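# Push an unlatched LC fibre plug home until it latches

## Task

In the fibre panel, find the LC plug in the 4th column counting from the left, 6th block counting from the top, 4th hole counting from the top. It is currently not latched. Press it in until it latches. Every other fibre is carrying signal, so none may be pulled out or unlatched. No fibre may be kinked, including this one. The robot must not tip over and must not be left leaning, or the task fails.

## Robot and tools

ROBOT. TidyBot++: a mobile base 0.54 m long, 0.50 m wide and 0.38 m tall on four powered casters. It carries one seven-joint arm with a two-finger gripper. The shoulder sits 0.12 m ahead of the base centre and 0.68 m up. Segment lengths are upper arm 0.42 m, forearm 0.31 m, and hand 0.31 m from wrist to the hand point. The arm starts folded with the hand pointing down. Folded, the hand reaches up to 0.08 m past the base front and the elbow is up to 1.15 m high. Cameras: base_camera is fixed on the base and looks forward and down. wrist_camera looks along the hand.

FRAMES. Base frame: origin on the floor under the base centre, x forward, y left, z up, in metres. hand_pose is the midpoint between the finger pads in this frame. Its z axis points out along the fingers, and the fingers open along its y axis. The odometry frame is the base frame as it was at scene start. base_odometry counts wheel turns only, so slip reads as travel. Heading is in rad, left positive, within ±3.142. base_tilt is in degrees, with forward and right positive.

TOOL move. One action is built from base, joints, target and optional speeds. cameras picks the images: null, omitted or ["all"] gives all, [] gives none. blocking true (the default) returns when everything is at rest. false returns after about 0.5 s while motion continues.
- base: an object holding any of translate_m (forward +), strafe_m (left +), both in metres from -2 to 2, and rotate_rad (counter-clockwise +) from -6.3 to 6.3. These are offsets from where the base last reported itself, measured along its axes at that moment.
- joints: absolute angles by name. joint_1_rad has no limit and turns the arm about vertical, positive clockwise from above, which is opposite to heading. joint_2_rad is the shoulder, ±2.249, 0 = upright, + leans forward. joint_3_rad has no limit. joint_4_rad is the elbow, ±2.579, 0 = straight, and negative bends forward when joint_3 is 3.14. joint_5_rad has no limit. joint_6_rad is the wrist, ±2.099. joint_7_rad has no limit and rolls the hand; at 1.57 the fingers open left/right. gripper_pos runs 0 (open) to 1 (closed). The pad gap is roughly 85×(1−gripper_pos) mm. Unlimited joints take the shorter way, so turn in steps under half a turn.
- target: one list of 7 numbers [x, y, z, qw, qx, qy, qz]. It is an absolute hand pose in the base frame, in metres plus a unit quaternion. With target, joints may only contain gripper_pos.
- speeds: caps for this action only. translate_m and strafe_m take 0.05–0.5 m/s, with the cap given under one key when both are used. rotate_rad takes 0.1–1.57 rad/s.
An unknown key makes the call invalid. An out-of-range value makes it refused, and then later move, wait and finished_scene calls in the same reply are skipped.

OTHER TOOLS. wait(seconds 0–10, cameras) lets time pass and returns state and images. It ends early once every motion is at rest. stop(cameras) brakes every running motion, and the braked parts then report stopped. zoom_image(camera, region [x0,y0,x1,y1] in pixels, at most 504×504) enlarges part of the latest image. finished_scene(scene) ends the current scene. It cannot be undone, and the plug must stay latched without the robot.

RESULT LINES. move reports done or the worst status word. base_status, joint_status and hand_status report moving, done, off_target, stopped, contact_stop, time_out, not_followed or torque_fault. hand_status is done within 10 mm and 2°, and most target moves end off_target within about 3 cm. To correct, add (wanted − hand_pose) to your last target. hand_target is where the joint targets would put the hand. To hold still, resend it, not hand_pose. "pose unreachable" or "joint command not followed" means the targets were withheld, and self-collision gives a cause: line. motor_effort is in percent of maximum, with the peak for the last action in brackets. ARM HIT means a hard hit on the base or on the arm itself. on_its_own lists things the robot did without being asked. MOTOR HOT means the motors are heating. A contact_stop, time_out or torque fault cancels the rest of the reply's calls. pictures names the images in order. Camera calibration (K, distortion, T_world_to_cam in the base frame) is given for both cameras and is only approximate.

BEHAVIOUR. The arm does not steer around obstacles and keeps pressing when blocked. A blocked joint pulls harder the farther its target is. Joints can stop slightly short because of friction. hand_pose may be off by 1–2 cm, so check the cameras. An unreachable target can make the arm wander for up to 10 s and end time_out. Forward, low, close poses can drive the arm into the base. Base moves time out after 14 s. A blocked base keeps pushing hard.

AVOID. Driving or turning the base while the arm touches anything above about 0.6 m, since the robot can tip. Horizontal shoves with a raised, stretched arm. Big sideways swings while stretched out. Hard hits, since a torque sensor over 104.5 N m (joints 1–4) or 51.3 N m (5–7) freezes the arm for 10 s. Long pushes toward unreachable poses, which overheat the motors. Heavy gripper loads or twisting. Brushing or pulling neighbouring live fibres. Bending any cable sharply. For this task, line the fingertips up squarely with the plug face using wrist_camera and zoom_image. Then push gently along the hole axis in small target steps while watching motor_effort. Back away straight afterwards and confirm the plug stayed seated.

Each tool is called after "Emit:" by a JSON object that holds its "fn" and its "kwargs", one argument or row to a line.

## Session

Emit:
{"fn": "move", "kwargs": {
  "joints": {"joint_1_rad":-0.015,"joint_2_rad":-0.5,"joint_3_rad":3.14,"joint_4_rad":-2.3,"joint_5_rad":0,"joint_6_rad":0.3,"joint_7_rad":1.57,"gripper_pos":0.9}
}}

Scene clock: 1.90 s.
move: done
base_odometry: x=+0.000 y=+0.000 heading=+0.000
base_tilt: forward=+0.0 right=-0.3
base_status: not commanded
joint_positions: joint_1_rad=+0.003 joint_2_rad=-0.491 joint_3_rad=+3.145 joint_4_rad=-2.305 joint_5_rad=+0.010 joint_6_rad=+0.231 joint_7_rad=+1.577 gripper_pos=+0.900
joint_status: all done
motor_effort: joint_1_rad=+1(1) joint_2_rad=-4(5) joint_3_rad=+0(1) joint_4_rad=+21(21) joint_5_rad=+0(1) joint_6_rad=+8(8) joint_7_rad=+1(2)
hand_pose: x=+0.5369 y=-0.0013 z=+0.9734 quat_wxyz=(+0.006, +0.711, +0.003, +0.703) (m; base frame)
hand_target: x=+0.5338 y=+0.0084 z=+1.0016 quat_wxyz=(-0.006, +0.682, +0.006, +0.732) (m; base frame)
hand_status: not commanded
pictures: base_camera, wrist_camera
camera_calibration:
wrist_camera: T_world_to_cam=[[-0.00993529, -0.999848, 0.0143487, -0.0143304], [0.00667139, -0.0144154, -0.999874, 1.02822], [0.999928, -0.00983831, 0.0068136, -0.409598], [0, 0, 0, 1]] pos_world=[0.402566, -0.00353579, 1.03109]

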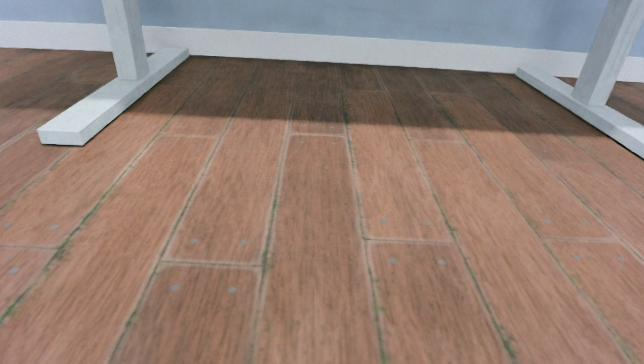

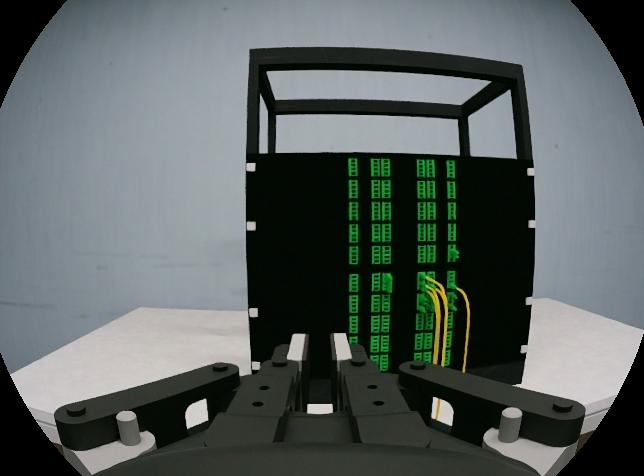

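Emit:
{"fn": "zoom_image", "kwargs": {
  "camera": "wrist_camera",
  "region": [400, 230, 480, 310]
}}

Emit:
{"fn": "move", "kwargs": {
  "base": {"translate_m":0.17,"strafe_m":-0.175},
  "joints": {"joint_2_rad":-0.116,"joint_4_rad":-1.216,"joint_6_rad":-1.343,"gripper_pos":0.93},
  "cameras": ["wrist_camera"]
}}

Emit:
{"fn": "zoom_image", "kwargs": {
  "camera": "wrist_camera",
  "region": [260, 120, 420, 260]
}}

Scaled by 6.300.

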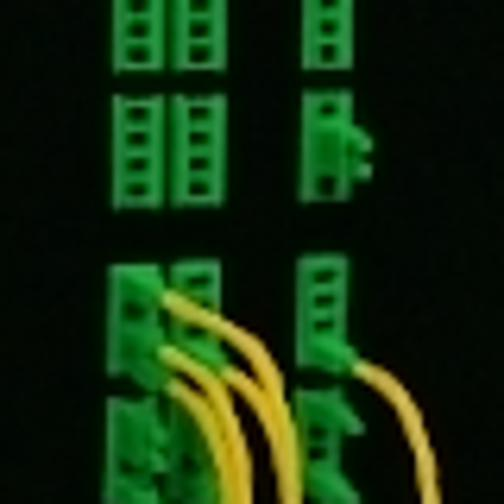

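Scene clock: 10.67 s.
move: done
base_odometry: x=+0.170 y=-0.175 heading=+0.000
base_tilt: forward=-0.1 right=-0.2
base_status: done
joint_positions: joint_1_rad=+0.002 joint_2_rad=-0.139 joint_3_rad=+3.145 joint_4_rad=-1.236 joint_5_rad=+0.010 joint_6_rad=-1.288 joint_7_rad=+1.577 gripper_pos=+0.930
joint_status: all done
motor_effort: joint_1_rad=+1(1) joint_2_rad=-14(14) joint_3_rad=+0(2) joint_4_rad=+18(23) joint_5_rad=+0(0) joint_6_rad=+5(10) joint_7_rad=+0(1)
hand_pose: x=+0.5542 y=-0.0041 z=+1.0157 quat_wxyz=(+0.007, +0.929, +0.000, +0.369) (m; base frame)
hand_target: x=+0.5505 y=+0.0086 z=+1.0040 quat_wxyz=(-0.003, +0.940, +0.007, +0.342) (m; base frame)
hand_status: not commanded
pictures: wrist_camera
camera_calibration:
wrist_camera: T_world_to_cam=[[-0.00892556, -0.999817, 0.0169135, -0.0207397], [-0.713865, -0.00547324, -0.700262, 1.16539], [0.700226, -0.0183242, -0.713686, 0.470687], [0, 0, 0, 1]] pos_world=[0.50216, -0.00573246, 1.15235]

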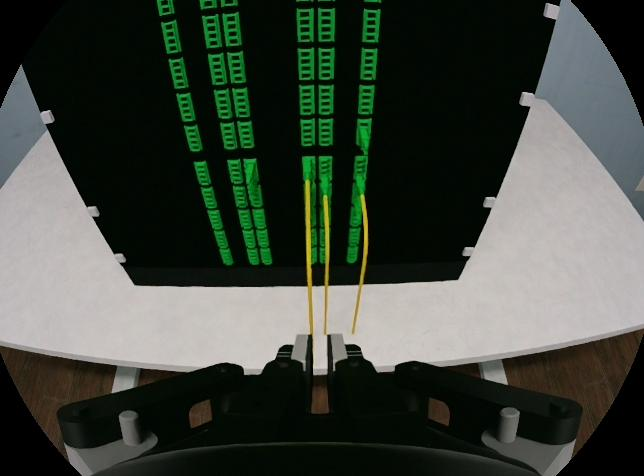

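Scaled by 3.150.

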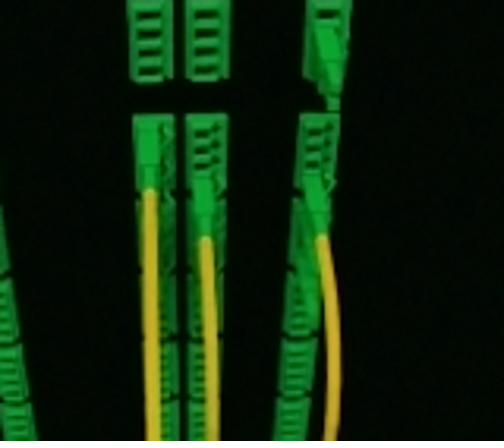

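Emit:
{"fn": "move", "kwargs": {
  "base": {"translate_m":0.09},
  "joints": {"joint_1_rad":-0.04,"gripper_pos":0.88},
  "cameras": ["wrist_camera"]
}}

Emit:
{"fn": "zoom_image", "kwargs": {
  "camera": "wrist_camera",
  "region": [270, 220, 370, 320]
}}

Scene clock: 28.77 s.
move: done
base_odometry: x=+0.260 y=-0.175 heading=+0.000
base_tilt: forward=+0.0 right=-0.3
base_status: done
joint_positions: joint_1_rad=-0.026 joint_2_rad=-0.120 joint_3_rad=+3.145 joint_4_rad=-1.234 joint_5_rad=+0.010 joint_6_rad=-1.293 joint_7_rad=+1.577 gripper_pos=+0.880
joint_status: all done
motor_effort: joint_1_rad=+0(1) joint_2_rad=-14(18) joint_3_rad=+0(1) joint_4_rad=+18(19) joint_5_rad=+0(1) joint_6_rad=+5(6) joint_7_rad=+1(1)
hand_pose: x=+0.5592 y=+0.0081 z=+1.0073 quat_wxyz=(+0.002, +0.933, +0.013, +0.359) (m; base frame)
hand_target: x=+0.5502 y=+0.0194 z=+1.0040 quat_wxyz=(-0.007, +0.939, +0.019, +0.342) (m; base frame)
hand_status: not commanded
pictures: wrist_camera
camera_calibration:
wrist_camera: T_world_to_cam=[[0.0189361, -0.999676, 0.017036, -0.0241458], [-0.728812, -0.0254658, -0.684241, 1.15554], [0.684452, 0.000540826, -0.729057, 0.485608], [0, 0, 0, 1]] pos_world=[0.510254, 0.0050262, 1.14512]

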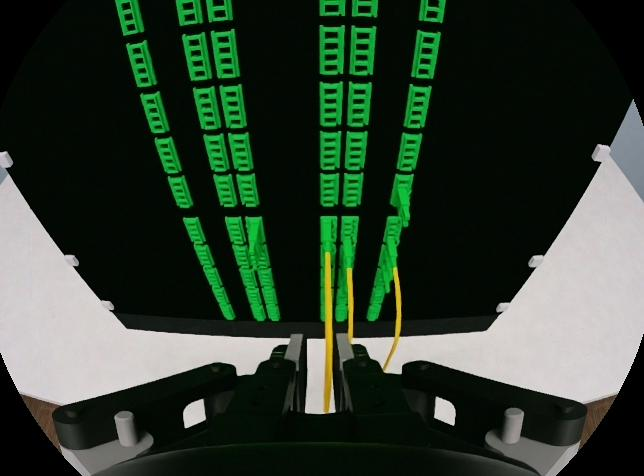

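Scaled by 5.040.

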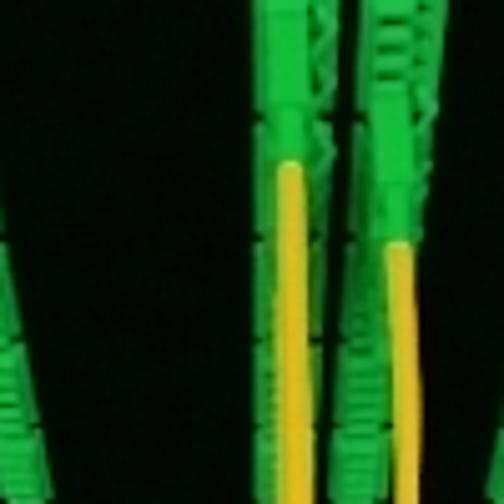

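Emit:
{"fn": "move", "kwargs": {
  "base": {"translate_m":0.042,"strafe_m":-0.005},
  "speeds": {"translate_m":0.05},
  "joints": {"joint_4_rad":-1.350,"joint_6_rad":-1.18},
  "cameras": ["wrist_camera"]
}}

Emit:
{"fn": "zoom_image", "kwargs": {
  "camera": "wrist_camera",
  "region": [280, 250, 380, 350]
}}

Scene clock: 44.23 s.
move: done
base_odometry: x=+0.302 y=-0.180 heading=+0.000
base_tilt: forward=+0.0 right=-0.3
base_status: done
joint_positions: joint_1_rad=-0.026 joint_2_rad=-0.121 joint_3_rad=+3.145 joint_4_rad=-1.326 joint_5_rad=+0.010 joint_6_rad=-1.236 joint_7_rad=+1.577 gripper_pos=+0.880
joint_status: all done
motor_effort: joint_1_rad=+1(1) joint_2_rad=-15(18) joint_3_rad=+0(1) joint_4_rad=+19(21) joint_5_rad=+0(1) joint_6_rad=+5(6) joint_7_rad=+0(1)
hand_pose: x=+0.5624 y=+0.0082 z=+0.9738 quat_wxyz=(+0.002, +0.939, +0.013, +0.343) (m; base frame)
hand_target: x=+0.5736 y=+0.0203 z=+0.9712 quat_wxyz=(-0.007, +0.934, +0.019, +0.356) (m; base frame)
hand_status: not commanded
pictures: wrist_camera
camera_calibration:
wrist_camera: T_world_to_cam=[[0.0200597, -0.999648, 0.0173527, -0.0244367], [-0.751886, -0.0265233, -0.658759, 1.12312], [0.658988, 0.000167242, -0.752154, 0.495751], [0, 0, 0, 1]] pos_world=[0.518256, 0.00527787, 1.11317]

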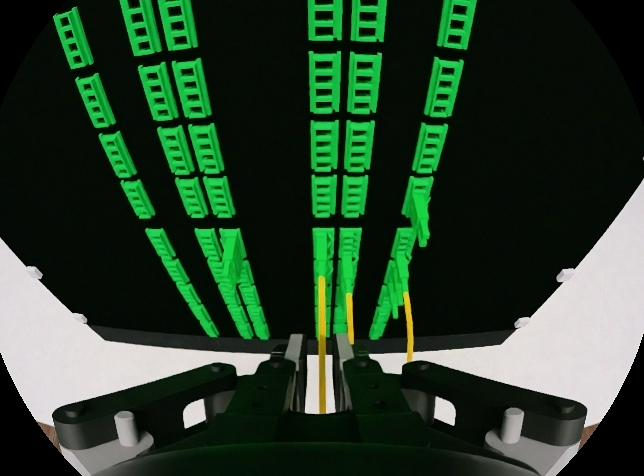

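Scaled by 5.040.

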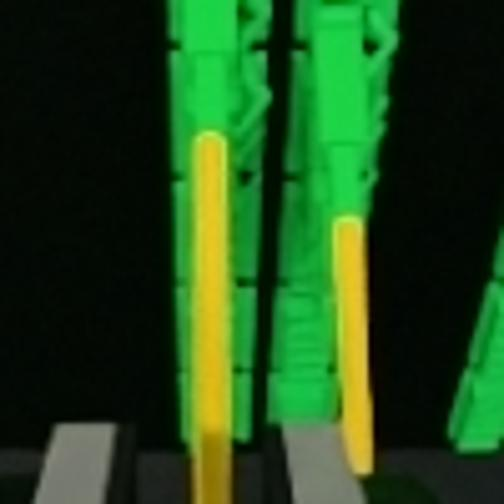

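Emit:
{"fn": "move", "kwargs": {
  "base": {"strafe_m":-0.0015},
  "joints": {"gripper_pos":0.925},
  "cameras": []
}}

Emit:
{"fn": "move", "kwargs": {
  "base": {"translate_m":0.017},
  "speeds": {"translate_m":0.05},
  "joints": {"joint_4_rad":-1.435,"joint_6_rad":-1.095},
  "cameras": ["wrist_camera"]
}}

Emit:
{"fn": "zoom_image", "kwargs": {
  "camera": "wrist_camera",
  "region": [285, 265, 365, 345]
}}

Scene clock: 55.47 s.
move: done
base_odometry: x=+0.302 y=-0.181 heading=+0.001
base_tilt: forward=+0.0 right=-0.3
base_status: done
joint_positions: joint_1_rad=-0.027 joint_2_rad=-0.121 joint_3_rad=+3.145 joint_4_rad=-1.326 joint_5_rad=+0.010 joint_6_rad=-1.236 joint_7_rad=+1.577 gripper_pos=+0.925
joint_status: all done
motor_effort: joint_1_rad=+1(3) joint_2_rad=-15(15) joint_3_rad=+0(4) joint_4_rad=+19(19) joint_5_rad=+0(2) joint_6_rad=+5(5) joint_7_rad=+0(1)
hand_pose: x=+0.5624 y=+0.0086 z=+0.9738 quat_wxyz=(+0.002, +0.939, +0.014, +0.343) (m; base frame)
hand_target: x=+0.5736 y=+0.0203 z=+0.9712 quat_wxyz=(-0.007, +0.934, +0.019, +0.356) (m; base frame)
hand_status: not commanded
pictures: none
No camera images: "cameras" was empty.

Scene clock: 56.33 s.
move: done
base_odometry: x=+0.320 y=-0.181 heading=+0.000
base_tilt: forward=+0.0 right=-0.4
base_status: done
joint_positions: joint_1_rad=-0.027 joint_2_rad=-0.120 joint_3_rad=+3.145 joint_4_rad=-1.410 joint_5_rad=+0.010 joint_6_rad=-1.158 joint_7_rad=+1.577 gripper_pos=+0.925
joint_status: all done
motor_effort: joint_1_rad=+0(1) joint_2_rad=-15(18) joint_3_rad=+0(2) joint_4_rad=+19(20) joint_5_rad=+0(1) joint_6_rad=+5(6) joint_7_rad=+1(1)
hand_pose: x=+0.5696 y=+0.0089 z=+0.9469 quat_wxyz=(+0.002, +0.941, +0.014, +0.339) (m; base frame)
hand_target: x=+0.5813 y=+0.0206 z=+0.9456 quat_wxyz=(-0.007, +0.934, +0.019, +0.356) (m; base frame)
hand_status: not commanded
pictures: wrist_camera
camera_calibration:
wrist_camera: T_world_to_cam=[[0.021944, -0.999604, 0.0176183, -0.0247155], [-0.75684, -0.0281239, -0.652994, 1.1082], [0.653231, 0.000995047, -0.757158, 0.47885], [0, 0, 0, 1]] pos_world=[0.526472, 0.00598471, 1.08665]

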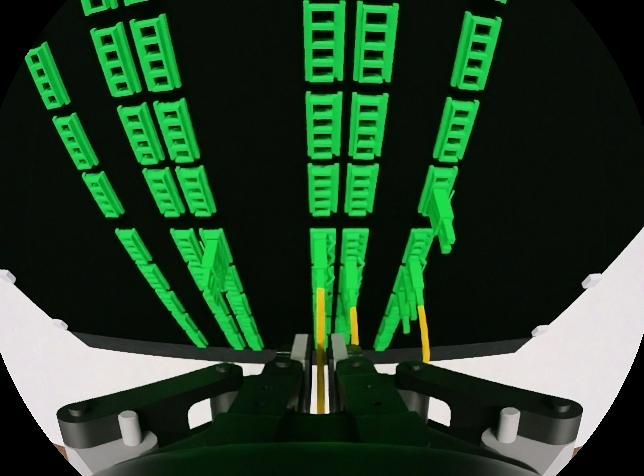

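Scaled by 6.300.

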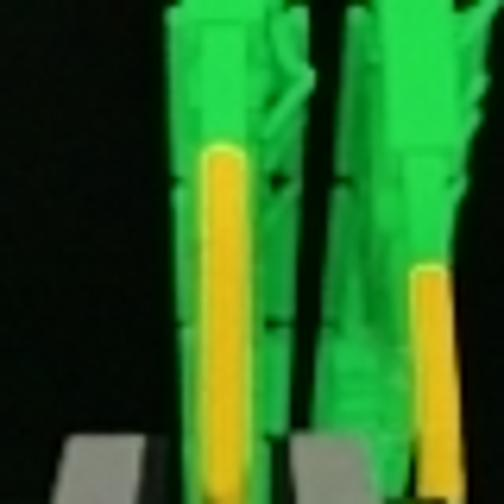

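Emit:
{"fn": "move", "kwargs": {
  "base": {"translate_m":0.004,"strafe_m":-0.0005},
  "speeds": {"translate_m":0.05},
  "joints": {"joint_4_rad":-1.475,"joint_6_rad":-1.060},
  "cameras": []
}}

Emit:
{"fn": "move", "kwargs": {
  "joints": {"gripper_pos":0.95},
  "cameras": ["wrist_camera"]
}}

Emit:
{"fn": "zoom_image", "kwargs": {
  "camera": "wrist_camera",
  "region": [285, 275, 365, 355]
}}

Scene clock: 64.50 s.
move: done
base_odometry: x=+0.324 y=-0.182 heading=+0.000
base_tilt: forward=+0.0 right=-0.3
base_status: done
joint_positions: joint_1_rad=-0.027 joint_2_rad=-0.121 joint_3_rad=+3.145 joint_4_rad=-1.450 joint_5_rad=+0.010 joint_6_rad=-1.121 joint_7_rad=+1.577 gripper_pos=+0.925
joint_status: all done
motor_effort: joint_1_rad=+0(1) joint_2_rad=-15(18) joint_3_rad=+0(1) joint_4_rad=+19(21) joint_5_rad=+0(1) joint_6_rad=+5(6) joint_7_rad=+0(1)
hand_pose: x=+0.5720 y=+0.0090 z=+0.9349 quat_wxyz=(+0.002, +0.941, +0.014, +0.339) (m; base frame)
hand_target: x=+0.5830 y=+0.0207 z=+0.9323 quat_wxyz=(-0.007, +0.935, +0.019, +0.353) (m; base frame)
hand_status: not commanded
pictures: none
No camera images: "cameras" was empty.

Scene clock: 64.90 s.
move: done
base_odometry: x=+0.324 y=-0.182 heading=+0.000
base_tilt: forward=+0.0 right=-0.2
base_status: not commanded
joint_positions: joint_1_rad=-0.027 joint_2_rad=-0.121 joint_3_rad=+3.145 joint_4_rad=-1.450 joint_5_rad=+0.010 joint_6_rad=-1.121 joint_7_rad=+1.577 gripper_pos=+0.950
joint_status: all done
motor_effort: joint_1_rad=+0(1) joint_2_rad=-15(16) joint_3_rad=+0(1) joint_4_rad=+19(19) joint_5_rad=+0(0) joint_6_rad=+5(5) joint_7_rad=+0(1)
hand_pose: x=+0.5720 y=+0.0090 z=+0.9349 quat_wxyz=(+0.002, +0.941, +0.014, +0.339) (m; base frame)
hand_target: x=+0.5830 y=+0.0207 z=+0.9323 quat_wxyz=(-0.007, +0.935, +0.019, +0.353) (m; base frame)
hand_status: not commanded
pictures: wrist_camera
camera_calibration:
wrist_camera: T_world_to_cam=[[0.0223183, -0.999594, 0.0177106, -0.0247491], [-0.757455, -0.0284688, -0.652266, 1.10191], [0.652506, 0.0011425, -0.757783, 0.469171], [0, 0, 0, 1]] pos_world=[0.529066, 0.00609503, 1.07471]

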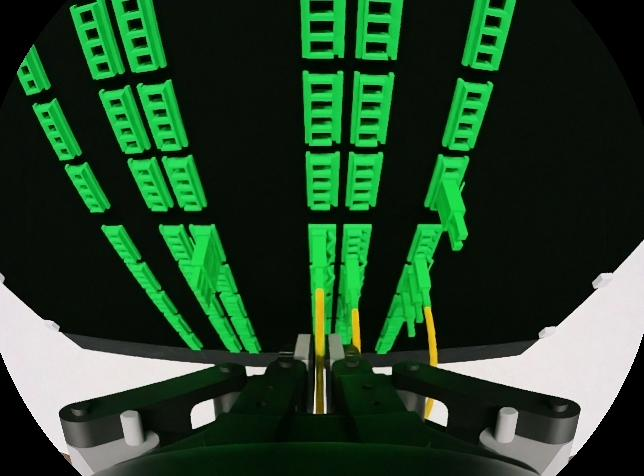

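Scaled by 6.300.

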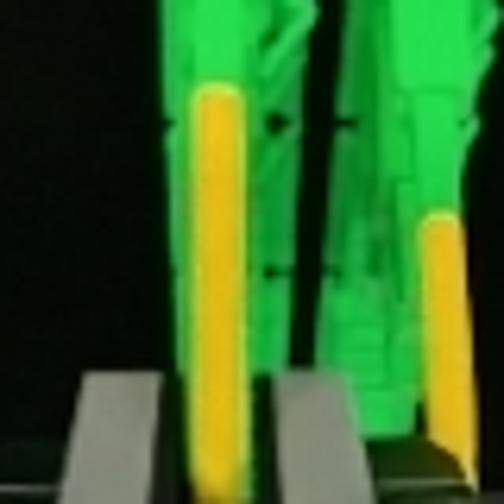

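Emit:
{"fn": "move", "kwargs": {
  "base": {"translate_m":0.009,"strafe_m":-0.0003},
  "speeds": {"translate_m":0.05},
  "cameras": ["wrist_camera"]
}}

Emit:
{"fn": "zoom_image", "kwargs": {
  "camera": "wrist_camera",
  "region": [285, 275, 365, 355]
}}

Emit:
{"fn": "move", "kwargs": {
  "base": {"translate_m":0.003},
  "speeds": {"translate_m":0.05},
  "cameras": ["wrist_camera"]
}}

Emit:
{"fn": "zoom_image", "kwargs": {
  "camera": "wrist_camera",
  "region": [285, 275, 365, 355]
}}

Scene clock: 72.13 s.
move: done
base_odometry: x=+0.333 y=-0.182 heading=+0.000
base_tilt: forward=-0.1 right=-0.3
base_status: done
joint_positions: joint_1_rad=-0.027 joint_2_rad=-0.120 joint_3_rad=+3.145 joint_4_rad=-1.450 joint_5_rad=+0.010 joint_6_rad=-1.119 joint_7_rad=+1.577 gripper_pos=+0.950
joint_status: not commanded
motor_effort: joint_1_rad=+1(1) joint_2_rad=-15(17) joint_3_rad=+0(1) joint_4_rad=+19(20) joint_5_rad=+0(1) joint_6_rad=+5(6) joint_7_rad=+0(1)
hand_pose: x=+0.5725 y=+0.0090 z=+0.9349 quat_wxyz=(+0.002, +0.941, +0.014, +0.339) (m; base frame)
hand_target: x=+0.5830 y=+0.0207 z=+0.9323 quat_wxyz=(-0.007, +0.935, +0.019, +0.353) (m; base frame)
hand_status: not commanded
pictures: wrist_camera
camera_calibration:
wrist_camera: T_world_to_cam=[[0.0223177, -0.999594, 0.0177156, -0.0247503], [-0.756963, -0.0284706, -0.652837, 1.10253], [0.653076, 0.00115976, -0.757291, 0.468047], [0, 0, 0, 1]] pos_world=[0.52946, 0.00610678, 1.07466]

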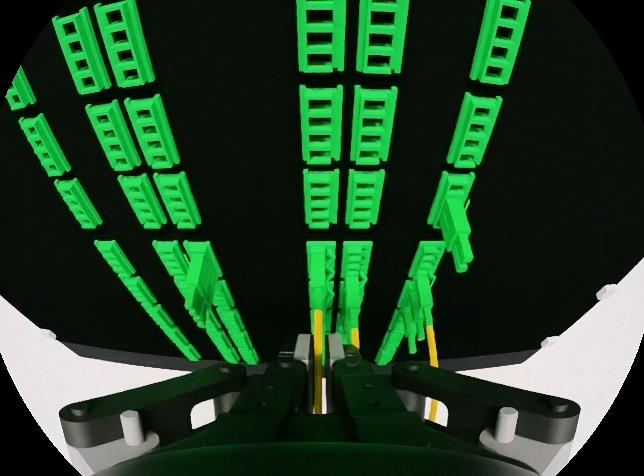

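Scaled by 6.300.

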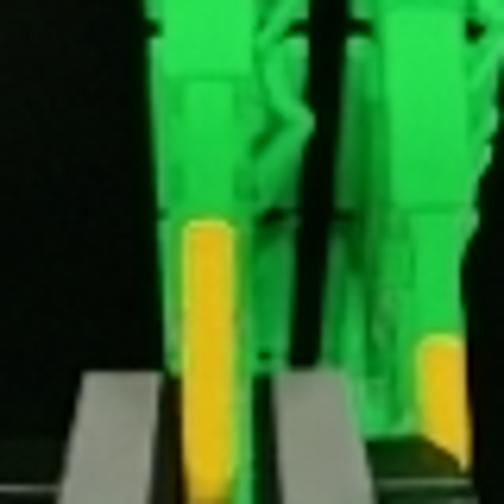

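Scene clock: 72.67 s.
move: done
base_odometry: x=+0.336 y=-0.183 heading=+0.000
base_tilt: forward=+0.0 right=-0.4
base_status: done
joint_positions: joint_1_rad=-0.028 joint_2_rad=-0.121 joint_3_rad=+3.145 joint_4_rad=-1.450 joint_5_rad=+0.010 joint_6_rad=-1.119 joint_7_rad=+1.577 gripper_pos=+0.950
joint_status: not commanded
motor_effort: joint_1_rad=+1(2) joint_2_rad=-14(18) joint_3_rad=+0(2) joint_4_rad=+19(19) joint_5_rad=+0(2) joint_6_rad=+5(6) joint_7_rad=+1(1)
hand_pose: x=+0.5724 y=+0.0097 z=+0.9352 quat_wxyz=(+0.001, +0.940, +0.015, +0.340) (m; base frame)
hand_target: x=+0.5830 y=+0.0207 z=+0.9323 quat_wxyz=(-0.007, +0.935, +0.019, +0.353) (m; base frame)
hand_status: not commanded
pictures: wrist_camera
camera_calibration:
wrist_camera: T_world_to_cam=[[0.0238624, -0.999558, 0.0177169, -0.0249346], [-0.756394, -0.0296395, -0.653444, 1.10293], [0.653681, 0.00219179, -0.756767, 0.467493], [0, 0, 0, 1]] pos_world=[0.529255, 0.00674202, 1.07493]

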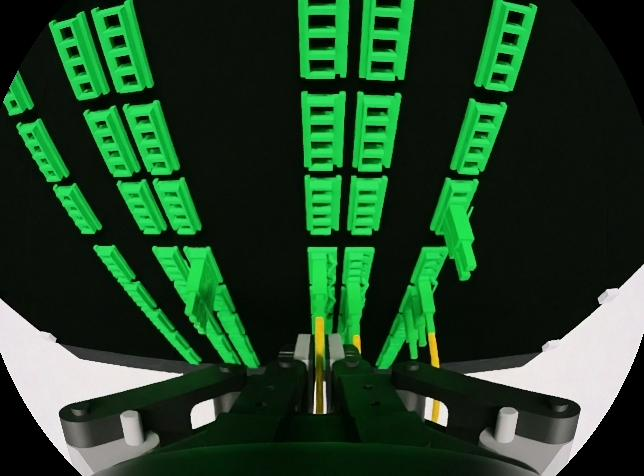

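Scaled by 6.300.

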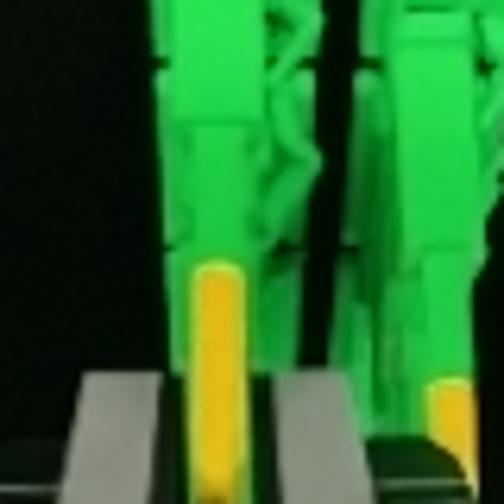

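Emit:
{"fn": "move", "kwargs": {
  "base": {"translate_m":0.003,"strafe_m":0.0005},
  "speeds": {"translate_m":0.05},
  "cameras": ["wrist_camera"]
}}

Emit:
{"fn": "zoom_image", "kwargs": {
  "camera": "wrist_camera",
  "region": [285, 275, 365, 355]
}}

Emit:
{"fn": "move", "kwargs": {
  "base": {"translate_m":0.003},
  "speeds": {"translate_m":0.05},
  "cameras": ["wrist_camera"]
}}

Emit:
{"fn": "zoom_image", "kwargs": {
  "camera": "wrist_camera",
  "region": [285, 275, 365, 355]
}}

Scene clock: 77.23 s.
move: done
base_odometry: x=+0.339 y=-0.182 heading=+0.000
base_tilt: forward=+0.1 right=-0.3
base_status: done
joint_positions: joint_1_rad=-0.029 joint_2_rad=-0.121 joint_3_rad=+3.145 joint_4_rad=-1.450 joint_5_rad=+0.010 joint_6_rad=-1.119 joint_7_rad=+1.577 gripper_pos=+0.950
joint_status: not commanded
motor_effort: joint_1_rad=+1(2) joint_2_rad=-15(19) joint_3_rad=+0(1) joint_4_rad=+19(19) joint_5_rad=+0(2) joint_6_rad=+4(6) joint_7_rad=+0(1)
hand_pose: x=+0.5724 y=+0.0101 z=+0.9355 quat_wxyz=(+0.001, +0.940, +0.015, +0.340) (m; base frame)
hand_target: x=+0.5830 y=+0.0207 z=+0.9323 quat_wxyz=(-0.007, +0.935, +0.019, +0.353) (m; base frame)
hand_status: not commanded
pictures: wrist_camera
camera_calibration:
wrist_camera: T_world_to_cam=[[0.0246137, -0.99954, 0.0177224, -0.0250272], [-0.755785, -0.0302092, -0.654122, 1.10341], [0.654357, 0.00270603, -0.756181, 0.466794], [0, 0, 0, 1]] pos_world=[0.529106, 0.00705426, 1.07519]

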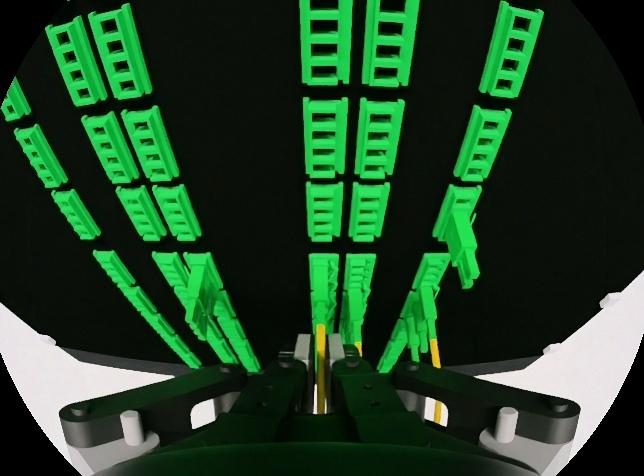

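Scaled by 6.300.

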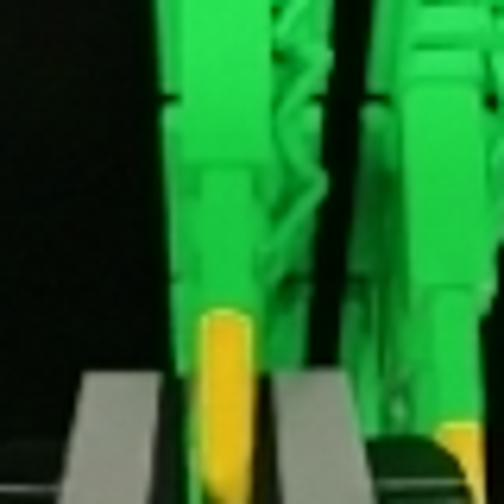

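Scene clock: 77.77 s.
move: done
base_odometry: x=+0.342 y=-0.182 heading=+0.000
base_tilt: forward=+0.1 right=-0.3
base_status: done
joint_positions: joint_1_rad=-0.030 joint_2_rad=-0.122 joint_3_rad=+3.145 joint_4_rad=-1.450 joint_5_rad=+0.010 joint_6_rad=-1.118 joint_7_rad=+1.577 gripper_pos=+0.950
joint_status: not commanded
motor_effort: joint_1_rad=+0(2) joint_2_rad=-15(17) joint_3_rad=+0(2) joint_4_rad=+20(20) joint_5_rad=+0(2) joint_6_rad=+5(6) joint_7_rad=+0(1)
hand_pose: x=+0.5724 y=+0.0106 z=+0.9359 quat_wxyz=(+0.001, +0.940, +0.016, +0.341) (m; base frame)
hand_target: x=+0.5830 y=+0.0207 z=+0.9323 quat_wxyz=(-0.007, +0.935, +0.019, +0.353) (m; base frame)
hand_status: not commanded
pictures: wrist_camera
camera_calibration:
wrist_camera: T_world_to_cam=[[0.0257447, -0.999511, 0.0177281, -0.0251646], [-0.755004, -0.0310642, -0.654984, 1.10402], [0.655215, 0.00347761, -0.755435, 0.465852], [0, 0, 0, 1]] pos_world=[0.528954, 0.00752313, 1.07548]

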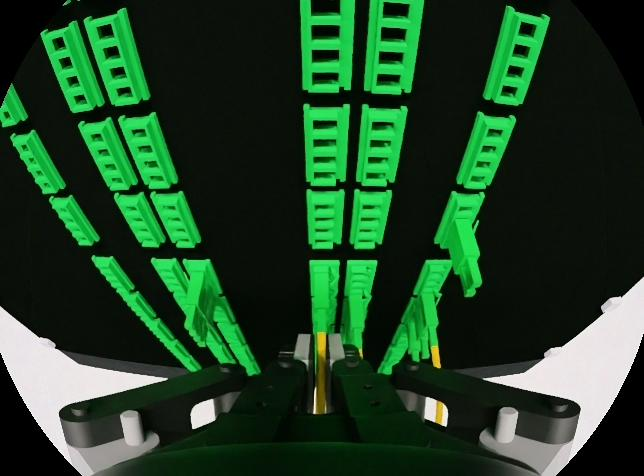

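Scaled by 6.300.

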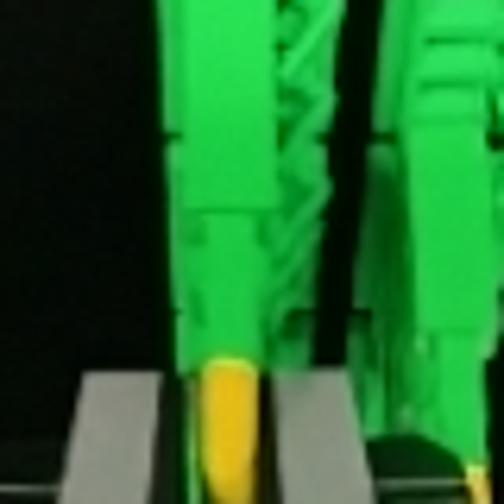

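Emit:
{"fn": "move", "kwargs": {
  "base": {"translate_m":0.003,"strafe_m":-0.0015},
  "speeds": {"translate_m":0.05},
  "cameras": ["wrist_camera"]
}}

Emit:
{"fn": "zoom_image", "kwargs": {
  "camera": "wrist_camera",
  "region": [285, 275, 365, 355]
}}

Emit:
{"fn": "move", "kwargs": {
  "base": {"translate_m":0.003},
  "speeds": {"translate_m":0.05},
  "cameras": ["wrist_camera"]
}}

Emit:
{"fn": "zoom_image", "kwargs": {
  "camera": "wrist_camera",
  "region": [285, 275, 365, 355]
}}

Scene clock: 93.23 s.
move: done
base_odometry: x=+0.345 y=-0.184 heading=+0.000
base_tilt: forward=+0.0 right=-0.3
base_status: done
joint_positions: joint_1_rad=-0.032 joint_2_rad=-0.123 joint_3_rad=+3.145 joint_4_rad=-1.451 joint_5_rad=+0.009 joint_6_rad=-1.118 joint_7_rad=+1.577 gripper_pos=+0.950
joint_status: not commanded
motor_effort: joint_1_rad=+0(3) joint_2_rad=-14(15) joint_3_rad=-1(2) joint_4_rad=+19(21) joint_5_rad=-1(2) joint_6_rad=+6(8) joint_7_rad=+0(1)
hand_pose: x=+0.5720 y=+0.0118 z=+0.9363 quat_wxyz=(+0.001, +0.940, +0.017, +0.341) (m; base frame)
hand_target: x=+0.5830 y=+0.0207 z=+0.9323 quat_wxyz=(-0.007, +0.935, +0.019, +0.353) (m; base frame)
hand_status: not commanded
pictures: wrist_camera
camera_calibration:
wrist_camera: T_world_to_cam=[[0.0282952, -0.999447, 0.0174783, -0.0251702], [-0.754248, -0.0328214, -0.655768, 1.10438], [0.655979, 0.00537214, -0.75476, 0.465294], [0, 0, 0, 1]] pos_world=[0.528463, 0.00859138, 1.07584]

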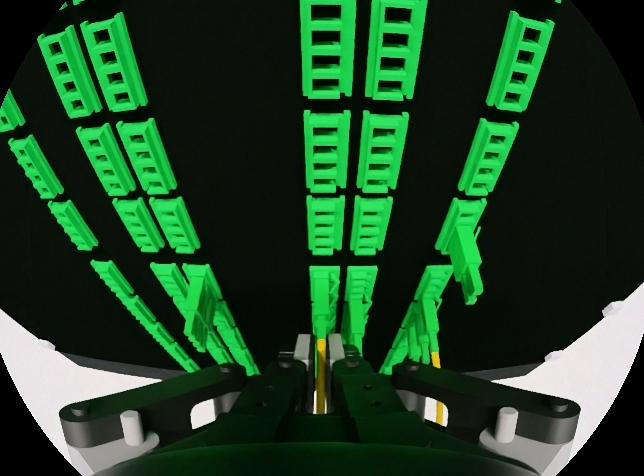

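Scaled by 6.300.

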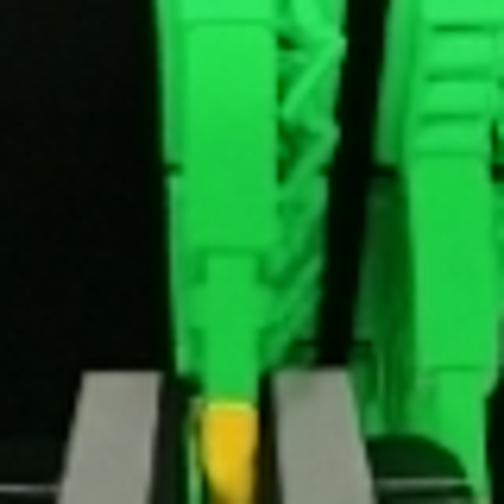

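Scene clock: 93.77 s.
move: done
base_odometry: x=+0.348 y=-0.184 heading=+0.000
base_tilt: forward=+0.0 right=-0.3
base_status: done
joint_positions: joint_1_rad=-0.032 joint_2_rad=-0.127 joint_3_rad=+3.145 joint_4_rad=-1.455 joint_5_rad=+0.009 joint_6_rad=-1.117 joint_7_rad=+1.577 gripper_pos=+0.950
joint_status: not commanded
motor_effort: joint_1_rad=+0(1) joint_2_rad=-13(14) joint_3_rad=+0(2) joint_4_rad=+20(21) joint_5_rad=+0(1) joint_6_rad=+8(11) joint_7_rad=+0(1)
hand_pose: x=+0.5704 y=+0.0118 z=+0.9363 quat_wxyz=(+0.001, +0.940, +0.017, +0.342) (m; base frame)
hand_target: x=+0.5830 y=+0.0207 z=+0.9323 quat_wxyz=(-0.007, +0.935, +0.019, +0.353) (m; base frame)
hand_status: not commanded
pictures: wrist_camera
camera_calibration:
wrist_camera: T_world_to_cam=[[0.0284044, -0.999444, 0.0174802, -0.0251817], [-0.753772, -0.0329013, -0.656312, 1.10341], [0.656522, 0.00546608, -0.754287, 0.465605], [0, 0, 0, 1]] pos_world=[0.526756, 0.00859091, 1.07582]

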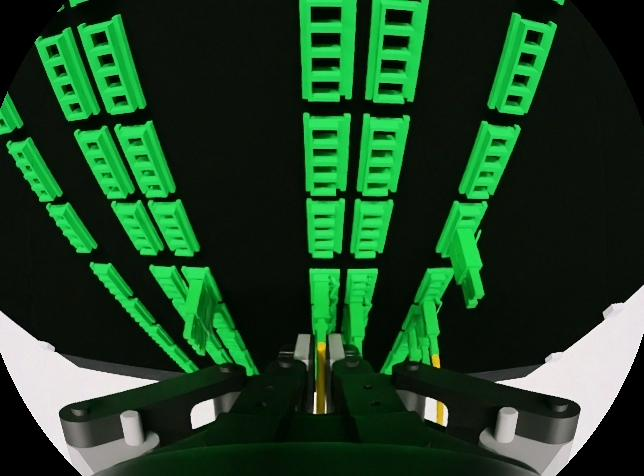

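Scaled by 6.300.

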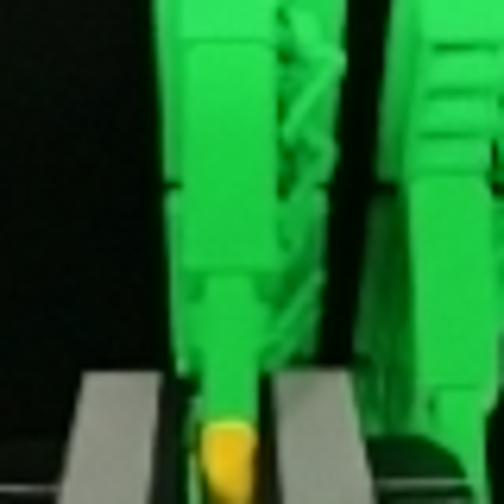

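Emit:
{"fn": "move", "kwargs": {
  "base": {"translate_m": 0.004},
  "speeds": {"translate_m": 0.05},
  "cameras": ["wrist_camera"]
}}

Emit:
{"fn": "zoom_image", "kwargs": {
  "camera": "wrist_camera",
  "region": [285, 275, 365, 355]
}}

Scene clock: 106.40 s.
move: done
base_odometry: x=+0.352 y=-0.184 heading=+0.000
base_tilt: forward=+0.0 right=-0.3
base_status: done
joint_positions: joint_1_rad=-0.032 joint_2_rad=-0.135 joint_3_rad=+3.145 joint_4_rad=-1.461 joint_5_rad=+0.009 joint_6_rad=-1.119 joint_7_rad=+1.577 gripper_pos=+0.950
joint_status: not commanded
motor_effort: joint_1_rad=+1(2) joint_2_rad=-11(13) joint_3_rad=+1(1) joint_4_rad=+21(23) joint_5_rad=+1(1) joint_6_rad=+10(14) joint_7_rad=+0(1)
hand_pose: x=+0.5669 y=+0.0118 z=+0.9364 quat_wxyz=(+0.001, +0.940, +0.017, +0.342) (m; base frame)
hand_target: x=+0.5830 y=+0.0207 z=+0.9323 quat_wxyz=(-0.007, +0.935, +0.019, +0.353) (m; base frame)
hand_status: not commanded
pictures: wrist_camera
camera_calibration:
wrist_camera: T_world_to_cam=[[0.0285075, -0.999441, 0.0174516, -0.0251725], [-0.753568, -0.0329585, -0.656543, 1.10093], [0.656752, 0.00556544, -0.754086, 0.467677], [0, 0, 0, 1]] pos_world=[0.523193, 0.00852363, 1.07591]

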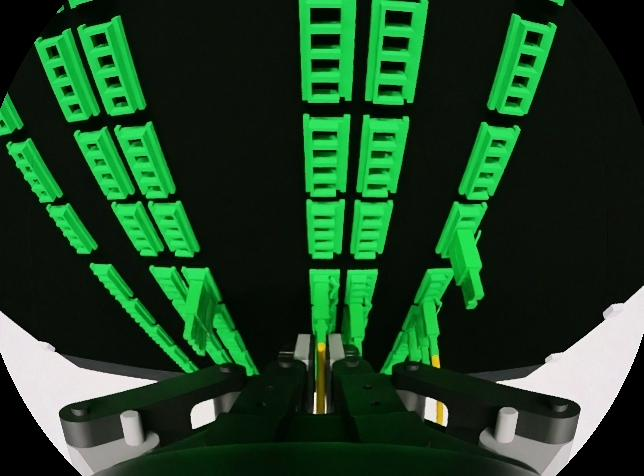

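Scaled by 6.300.

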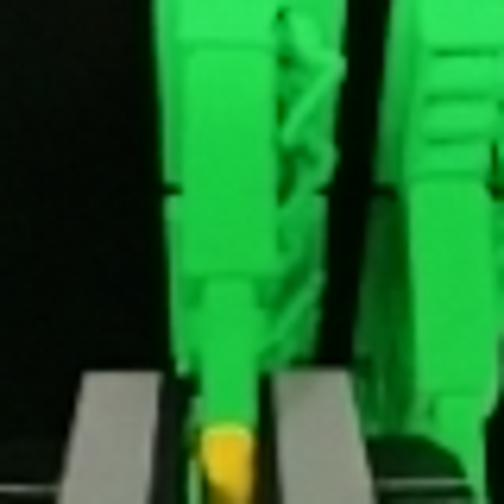

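Emit:
{"fn": "move", "kwargs": {
  "base": {"translate_m": 0.005},
  "speeds": {"translate_m": 0.05},
  "cameras": ["wrist_camera"]
}}

Emit:
{"fn": "zoom_image", "kwargs": {
  "camera": "wrist_camera",
  "region": [285, 275, 365, 355]
}}

Scene clock: 110.33 s.
move: done
base_odometry: x=+0.357 y=-0.184 heading=+0.000
base_tilt: forward=-0.1 right=-0.3
base_status: done
joint_positions: joint_1_rad=-0.033 joint_2_rad=-0.144 joint_3_rad=+3.145 joint_4_rad=-1.466 joint_5_rad=+0.009 joint_6_rad=-1.124 joint_7_rad=+1.577 gripper_pos=+0.950
joint_status: not commanded
motor_effort: joint_1_rad=+2(2) joint_2_rad=-10(12) joint_3_rad=+1(2) joint_4_rad=+22(23) joint_5_rad=+2(2) joint_6_rad=+11(17) joint_7_rad=+0(1)
hand_pose: x=+0.5627 y=+0.0118 z=+0.9363 quat_wxyz=(+0.000, +0.940, +0.017, +0.340) (m; base frame)
hand_target: x=+0.5830 y=+0.0207 z=+0.9323 quat_wxyz=(-0.007, +0.935, +0.019, +0.353) (m; base frame)
hand_status: not commanded
pictures: wrist_camera
camera_calibration:
wrist_camera: T_world_to_cam=[[0.0288561, -0.999432, 0.0174336, -0.0252064], [-0.755185, -0.0332238, -0.65467, 1.0969], [0.654877, 0.00572559, -0.755714, 0.47296], [0, 0, 0, 1]] pos_world=[0.519359, 0.00854318, 1.07597]

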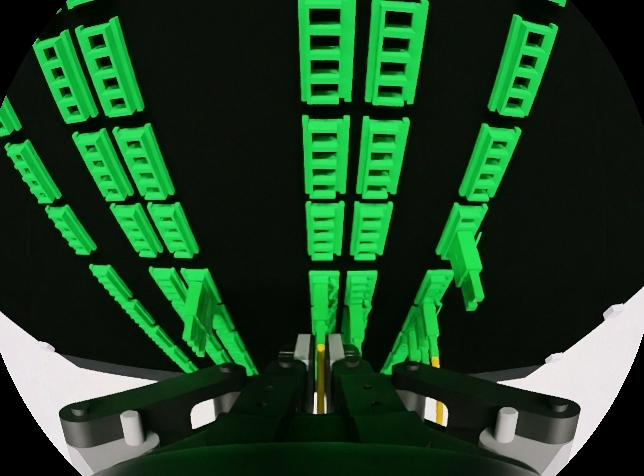

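Scaled by 6.300.

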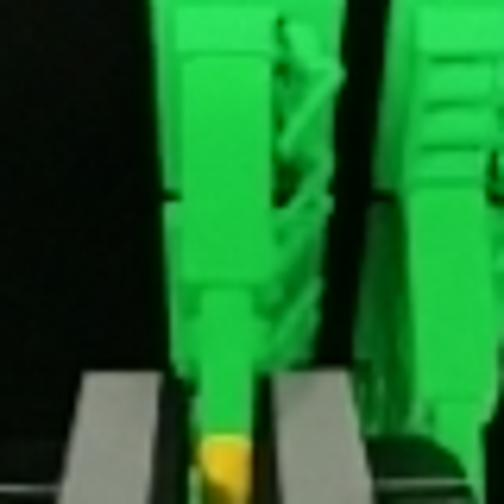

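Emit:
{"fn": "move", "kwargs": {
  "base": {"translate_m": 0.005},
  "speeds": {"translate_m": 0.05},
  "cameras": ["wrist_camera"]
}}

Emit:
{"fn": "zoom_image", "kwargs": {
  "camera": "wrist_camera",
  "region": [300, 290, 350, 340]
}}

Scene clock: 113.87 s.
move: done
base_odometry: x=+0.362 y=-0.184 heading=+0.000
base_tilt: forward=+0.0 right=-0.3
base_status: done
joint_positions: joint_1_rad=-0.033 joint_2_rad=-0.151 joint_3_rad=+3.144 joint_4_rad=-1.470 joint_5_rad=+0.009 joint_6_rad=-1.132 joint_7_rad=+1.577 gripper_pos=+0.950
joint_status: not commanded
motor_effort: joint_1_rad=+2(2) joint_2_rad=-7(10) joint_3_rad=+1(2) joint_4_rad=+21(24) joint_5_rad=+1(2) joint_6_rad=+12(19) joint_7_rad=+0(1)
hand_pose: x=+0.5582 y=+0.0119 z=+0.9360 quat_wxyz=(+0.000, +0.941, +0.018, +0.338) (m; base frame)
hand_target: x=+0.5830 y=+0.0207 z=+0.9323 quat_wxyz=(-0.007, +0.935, +0.019, +0.353) (m; base frame)
hand_status: not commanded
pictures: wrist_camera
camera_calibration:
wrist_camera: T_world_to_cam=[[0.0295098, -0.999413, 0.0174273, -0.0252887], [-0.758191, -0.0337418, -0.651159, 1.09167], [0.651365, 0.0060023, -0.758741, 0.48053], [0, 0, 0, 1]] pos_world=[0.515438, 0.0086767, 1.07589]

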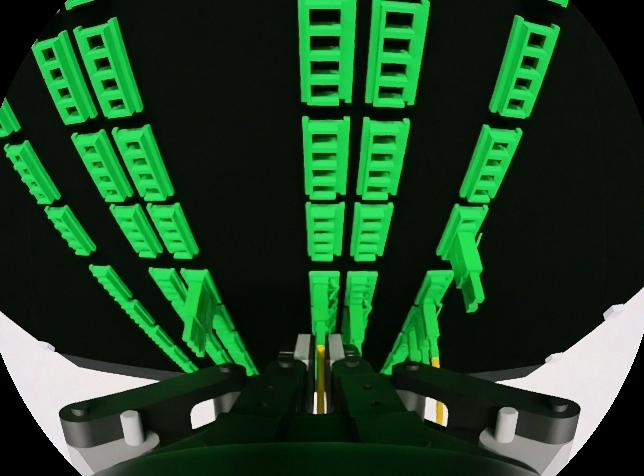

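Scaled by 10.080.

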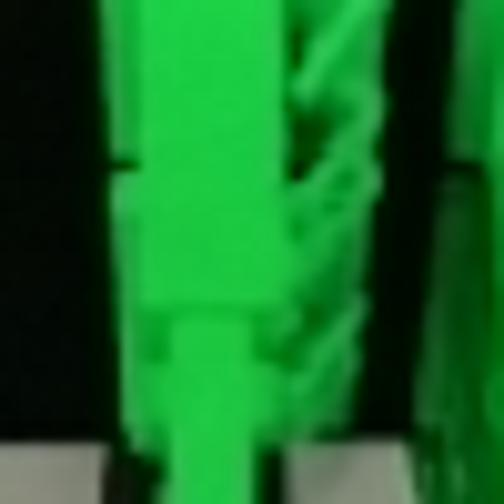

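Emit:
{"fn": "move", "kwargs": {
  "base": {"translate_m": 0.004},
  "speeds": {"translate_m": 0.05},
  "cameras": ["wrist_camera"]
}}

Emit:
{"fn": "zoom_image", "kwargs": {
  "camera": "wrist_camera",
  "region": [285, 275, 365, 355]
}}

Scene clock: 118.20 s.
move: done
base_odometry: x=+0.366 y=-0.185 heading=+0.000
base_tilt: forward=+0.0 right=-0.3
base_status: done
joint_positions: joint_1_rad=-0.033 joint_2_rad=-0.157 joint_3_rad=+3.144 joint_4_rad=-1.473 joint_5_rad=+0.009 joint_6_rad=-1.140 joint_7_rad=+1.577 gripper_pos=+0.950
joint_status: not commanded
motor_effort: joint_1_rad=+2(3) joint_2_rad=-7(9) joint_3_rad=+1(2) joint_4_rad=+21(24) joint_5_rad=+1(2) joint_6_rad=+12(19) joint_7_rad=+0(1)
hand_pose: x=+0.5545 y=+0.0121 z=+0.9360 quat_wxyz=(+0.000, +0.942, +0.018, +0.336) (m; base frame)
hand_target: x=+0.5830 y=+0.0207 z=+0.9323 quat_wxyz=(-0.007, +0.935, +0.019, +0.353) (m; base frame)
hand_status: not commanded
pictures: wrist_camera
camera_calibration:
wrist_camera: T_world_to_cam=[[0.0300392, -0.999397, 0.0174293, -0.0253615], [-0.76071, -0.0341693, -0.648192, 1.08745], [0.648397, 0.00621256, -0.761277, 0.486905], [0, 0, 0, 1]] pos_world=[0.51229, 0.00878634, 1.07599]

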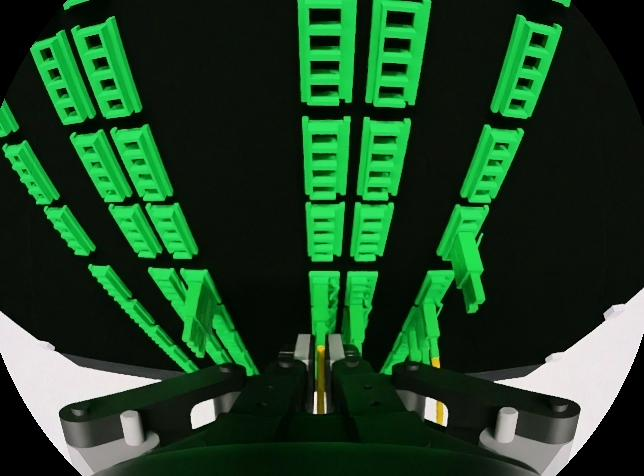

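Scaled by 6.300.

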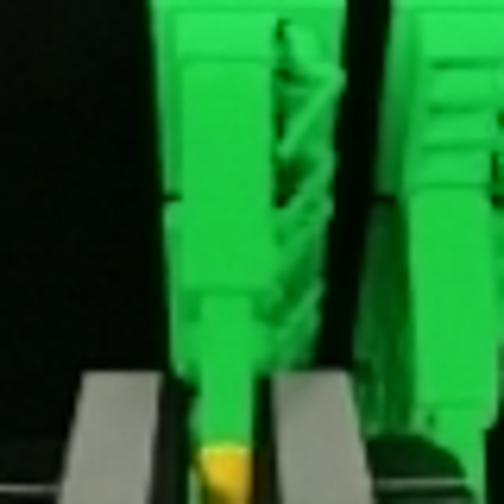

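Emit:
{"fn": "move", "kwargs": {
  "base": {"translate_m": -0.03},
  "speeds": {"translate_m": 0.05},
  "joints": {"gripper_pos": 0.93},
  "cameras": ["wrist_camera"]
}}

Emit:
{"fn": "zoom_image", "kwargs": {
  "camera": "wrist_camera",
  "region": [285, 275, 365, 355]
}}

Emit:
{"fn": "move", "kwargs": {
  "base": {"translate_m": -0.15},
  "speeds": {"translate_m": 0.2},
  "joints": {"joint_4_rad": -1.216, "joint_6_rad": -1.343},
  "cameras": ["wrist_camera"]
}}

Emit:
{"fn": "zoom_image", "kwargs": {
  "camera": "wrist_camera",
  "region": [270, 200, 400, 330]
}}

Scene clock: 124.13 s.
move: done
base_odometry: x=+0.336 y=-0.184 heading=+0.000
base_tilt: forward=+0.0 right=-0.4
base_status: done
joint_positions: joint_1_rad=-0.035 joint_2_rad=-0.131 joint_3_rad=+3.144 joint_4_rad=-1.472 joint_5_rad=+0.009 joint_6_rad=-1.086 joint_7_rad=+1.577 gripper_pos=+0.930
joint_status: all done
motor_effort: joint_1_rad=-1(4) joint_2_rad=-14(16) joint_3_rad=-2(3) joint_4_rad=+20(20) joint_5_rad=-2(3) joint_6_rad=+6(12) joint_7_rad=+0(1)
hand_pose: x=+0.5740 y=+0.0136 z=+0.9351 quat_wxyz=(+0.000, +0.937, +0.019, +0.349) (m; base frame)
hand_target: x=+0.5830 y=+0.0207 z=+0.9323 quat_wxyz=(-0.007, +0.935, +0.019, +0.353) (m; base frame)
hand_status: not commanded
pictures: wrist_camera
camera_calibration:
wrist_camera: T_world_to_cam=[[0.0317869, -0.999345, 0.0172787, -0.0252352], [-0.742483, -0.0351826, -0.668941, 1.11073], [0.66911, 0.0084344, -0.743115, 0.444664], [0, 0, 0, 1]] pos_world=[0.527972, 0.0101093, 1.07389]

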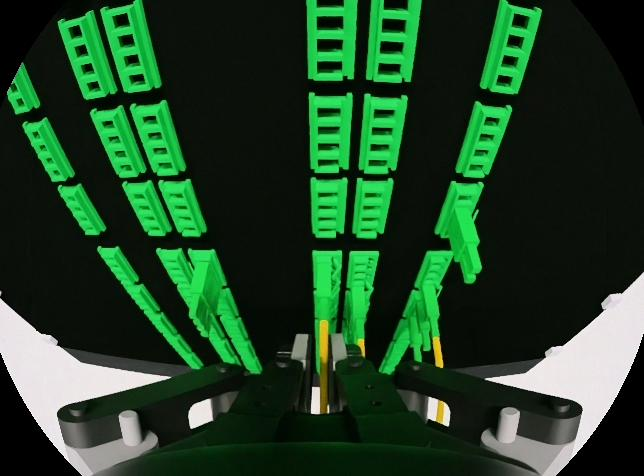

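Scaled by 6.300.

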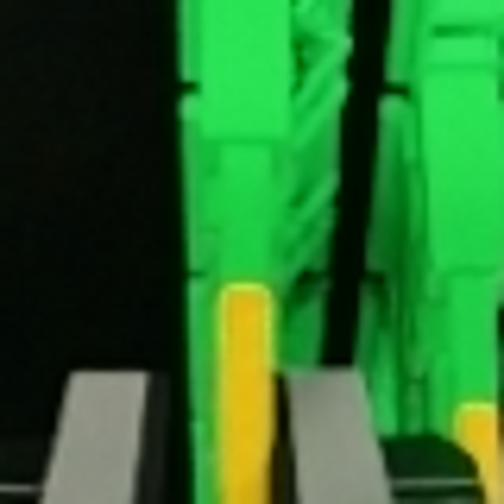

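Scene clock: 125.67 s.
move: done
base_odometry: x=+0.186 y=-0.185 heading=+0.000
base_tilt: forward=+0.0 right=-0.2
base_status: done
joint_positions: joint_1_rad=-0.035 joint_2_rad=-0.124 joint_3_rad=+3.144 joint_4_rad=-1.232 joint_5_rad=+0.009 joint_6_rad=-1.289 joint_7_rad=+1.577 gripper_pos=+0.930
joint_status: all done
motor_effort: joint_1_rad=+0(2) joint_2_rad=-14(20) joint_3_rad=+0(3) joint_4_rad=+18(21) joint_5_rad=+0(2) joint_6_rad=+5(7) joint_7_rad=+0(1)
hand_pose: x=+0.5589 y=+0.0131 z=+1.0106 quat_wxyz=(+0.000, +0.931, +0.018, +0.363) (m; base frame)
hand_target: x=+0.5502 y=+0.0194 z=+1.0040 quat_wxyz=(-0.007, +0.939, +0.019, +0.342) (m; base frame)
hand_status: not commanded
pictures: wrist_camera
camera_calibration:
wrist_camera: T_world_to_cam=[[0.0299348, -0.999414, 0.0166234, -0.024901], [-0.722073, -0.0331217, -0.691024, 1.16088], [0.691169, 0.00868233, -0.722641, 0.477841], [0, 0, 0, 1]] pos_world=[0.508714, 0.00941498, 1.14791]

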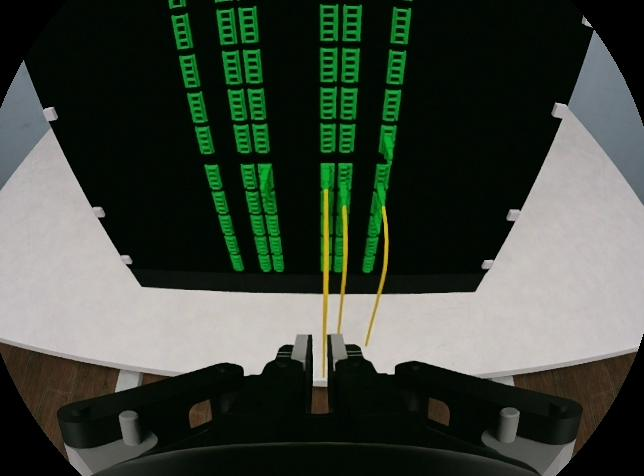

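Scaled by 3.877.

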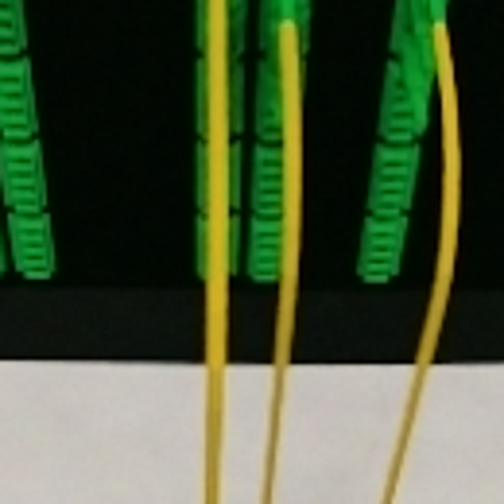

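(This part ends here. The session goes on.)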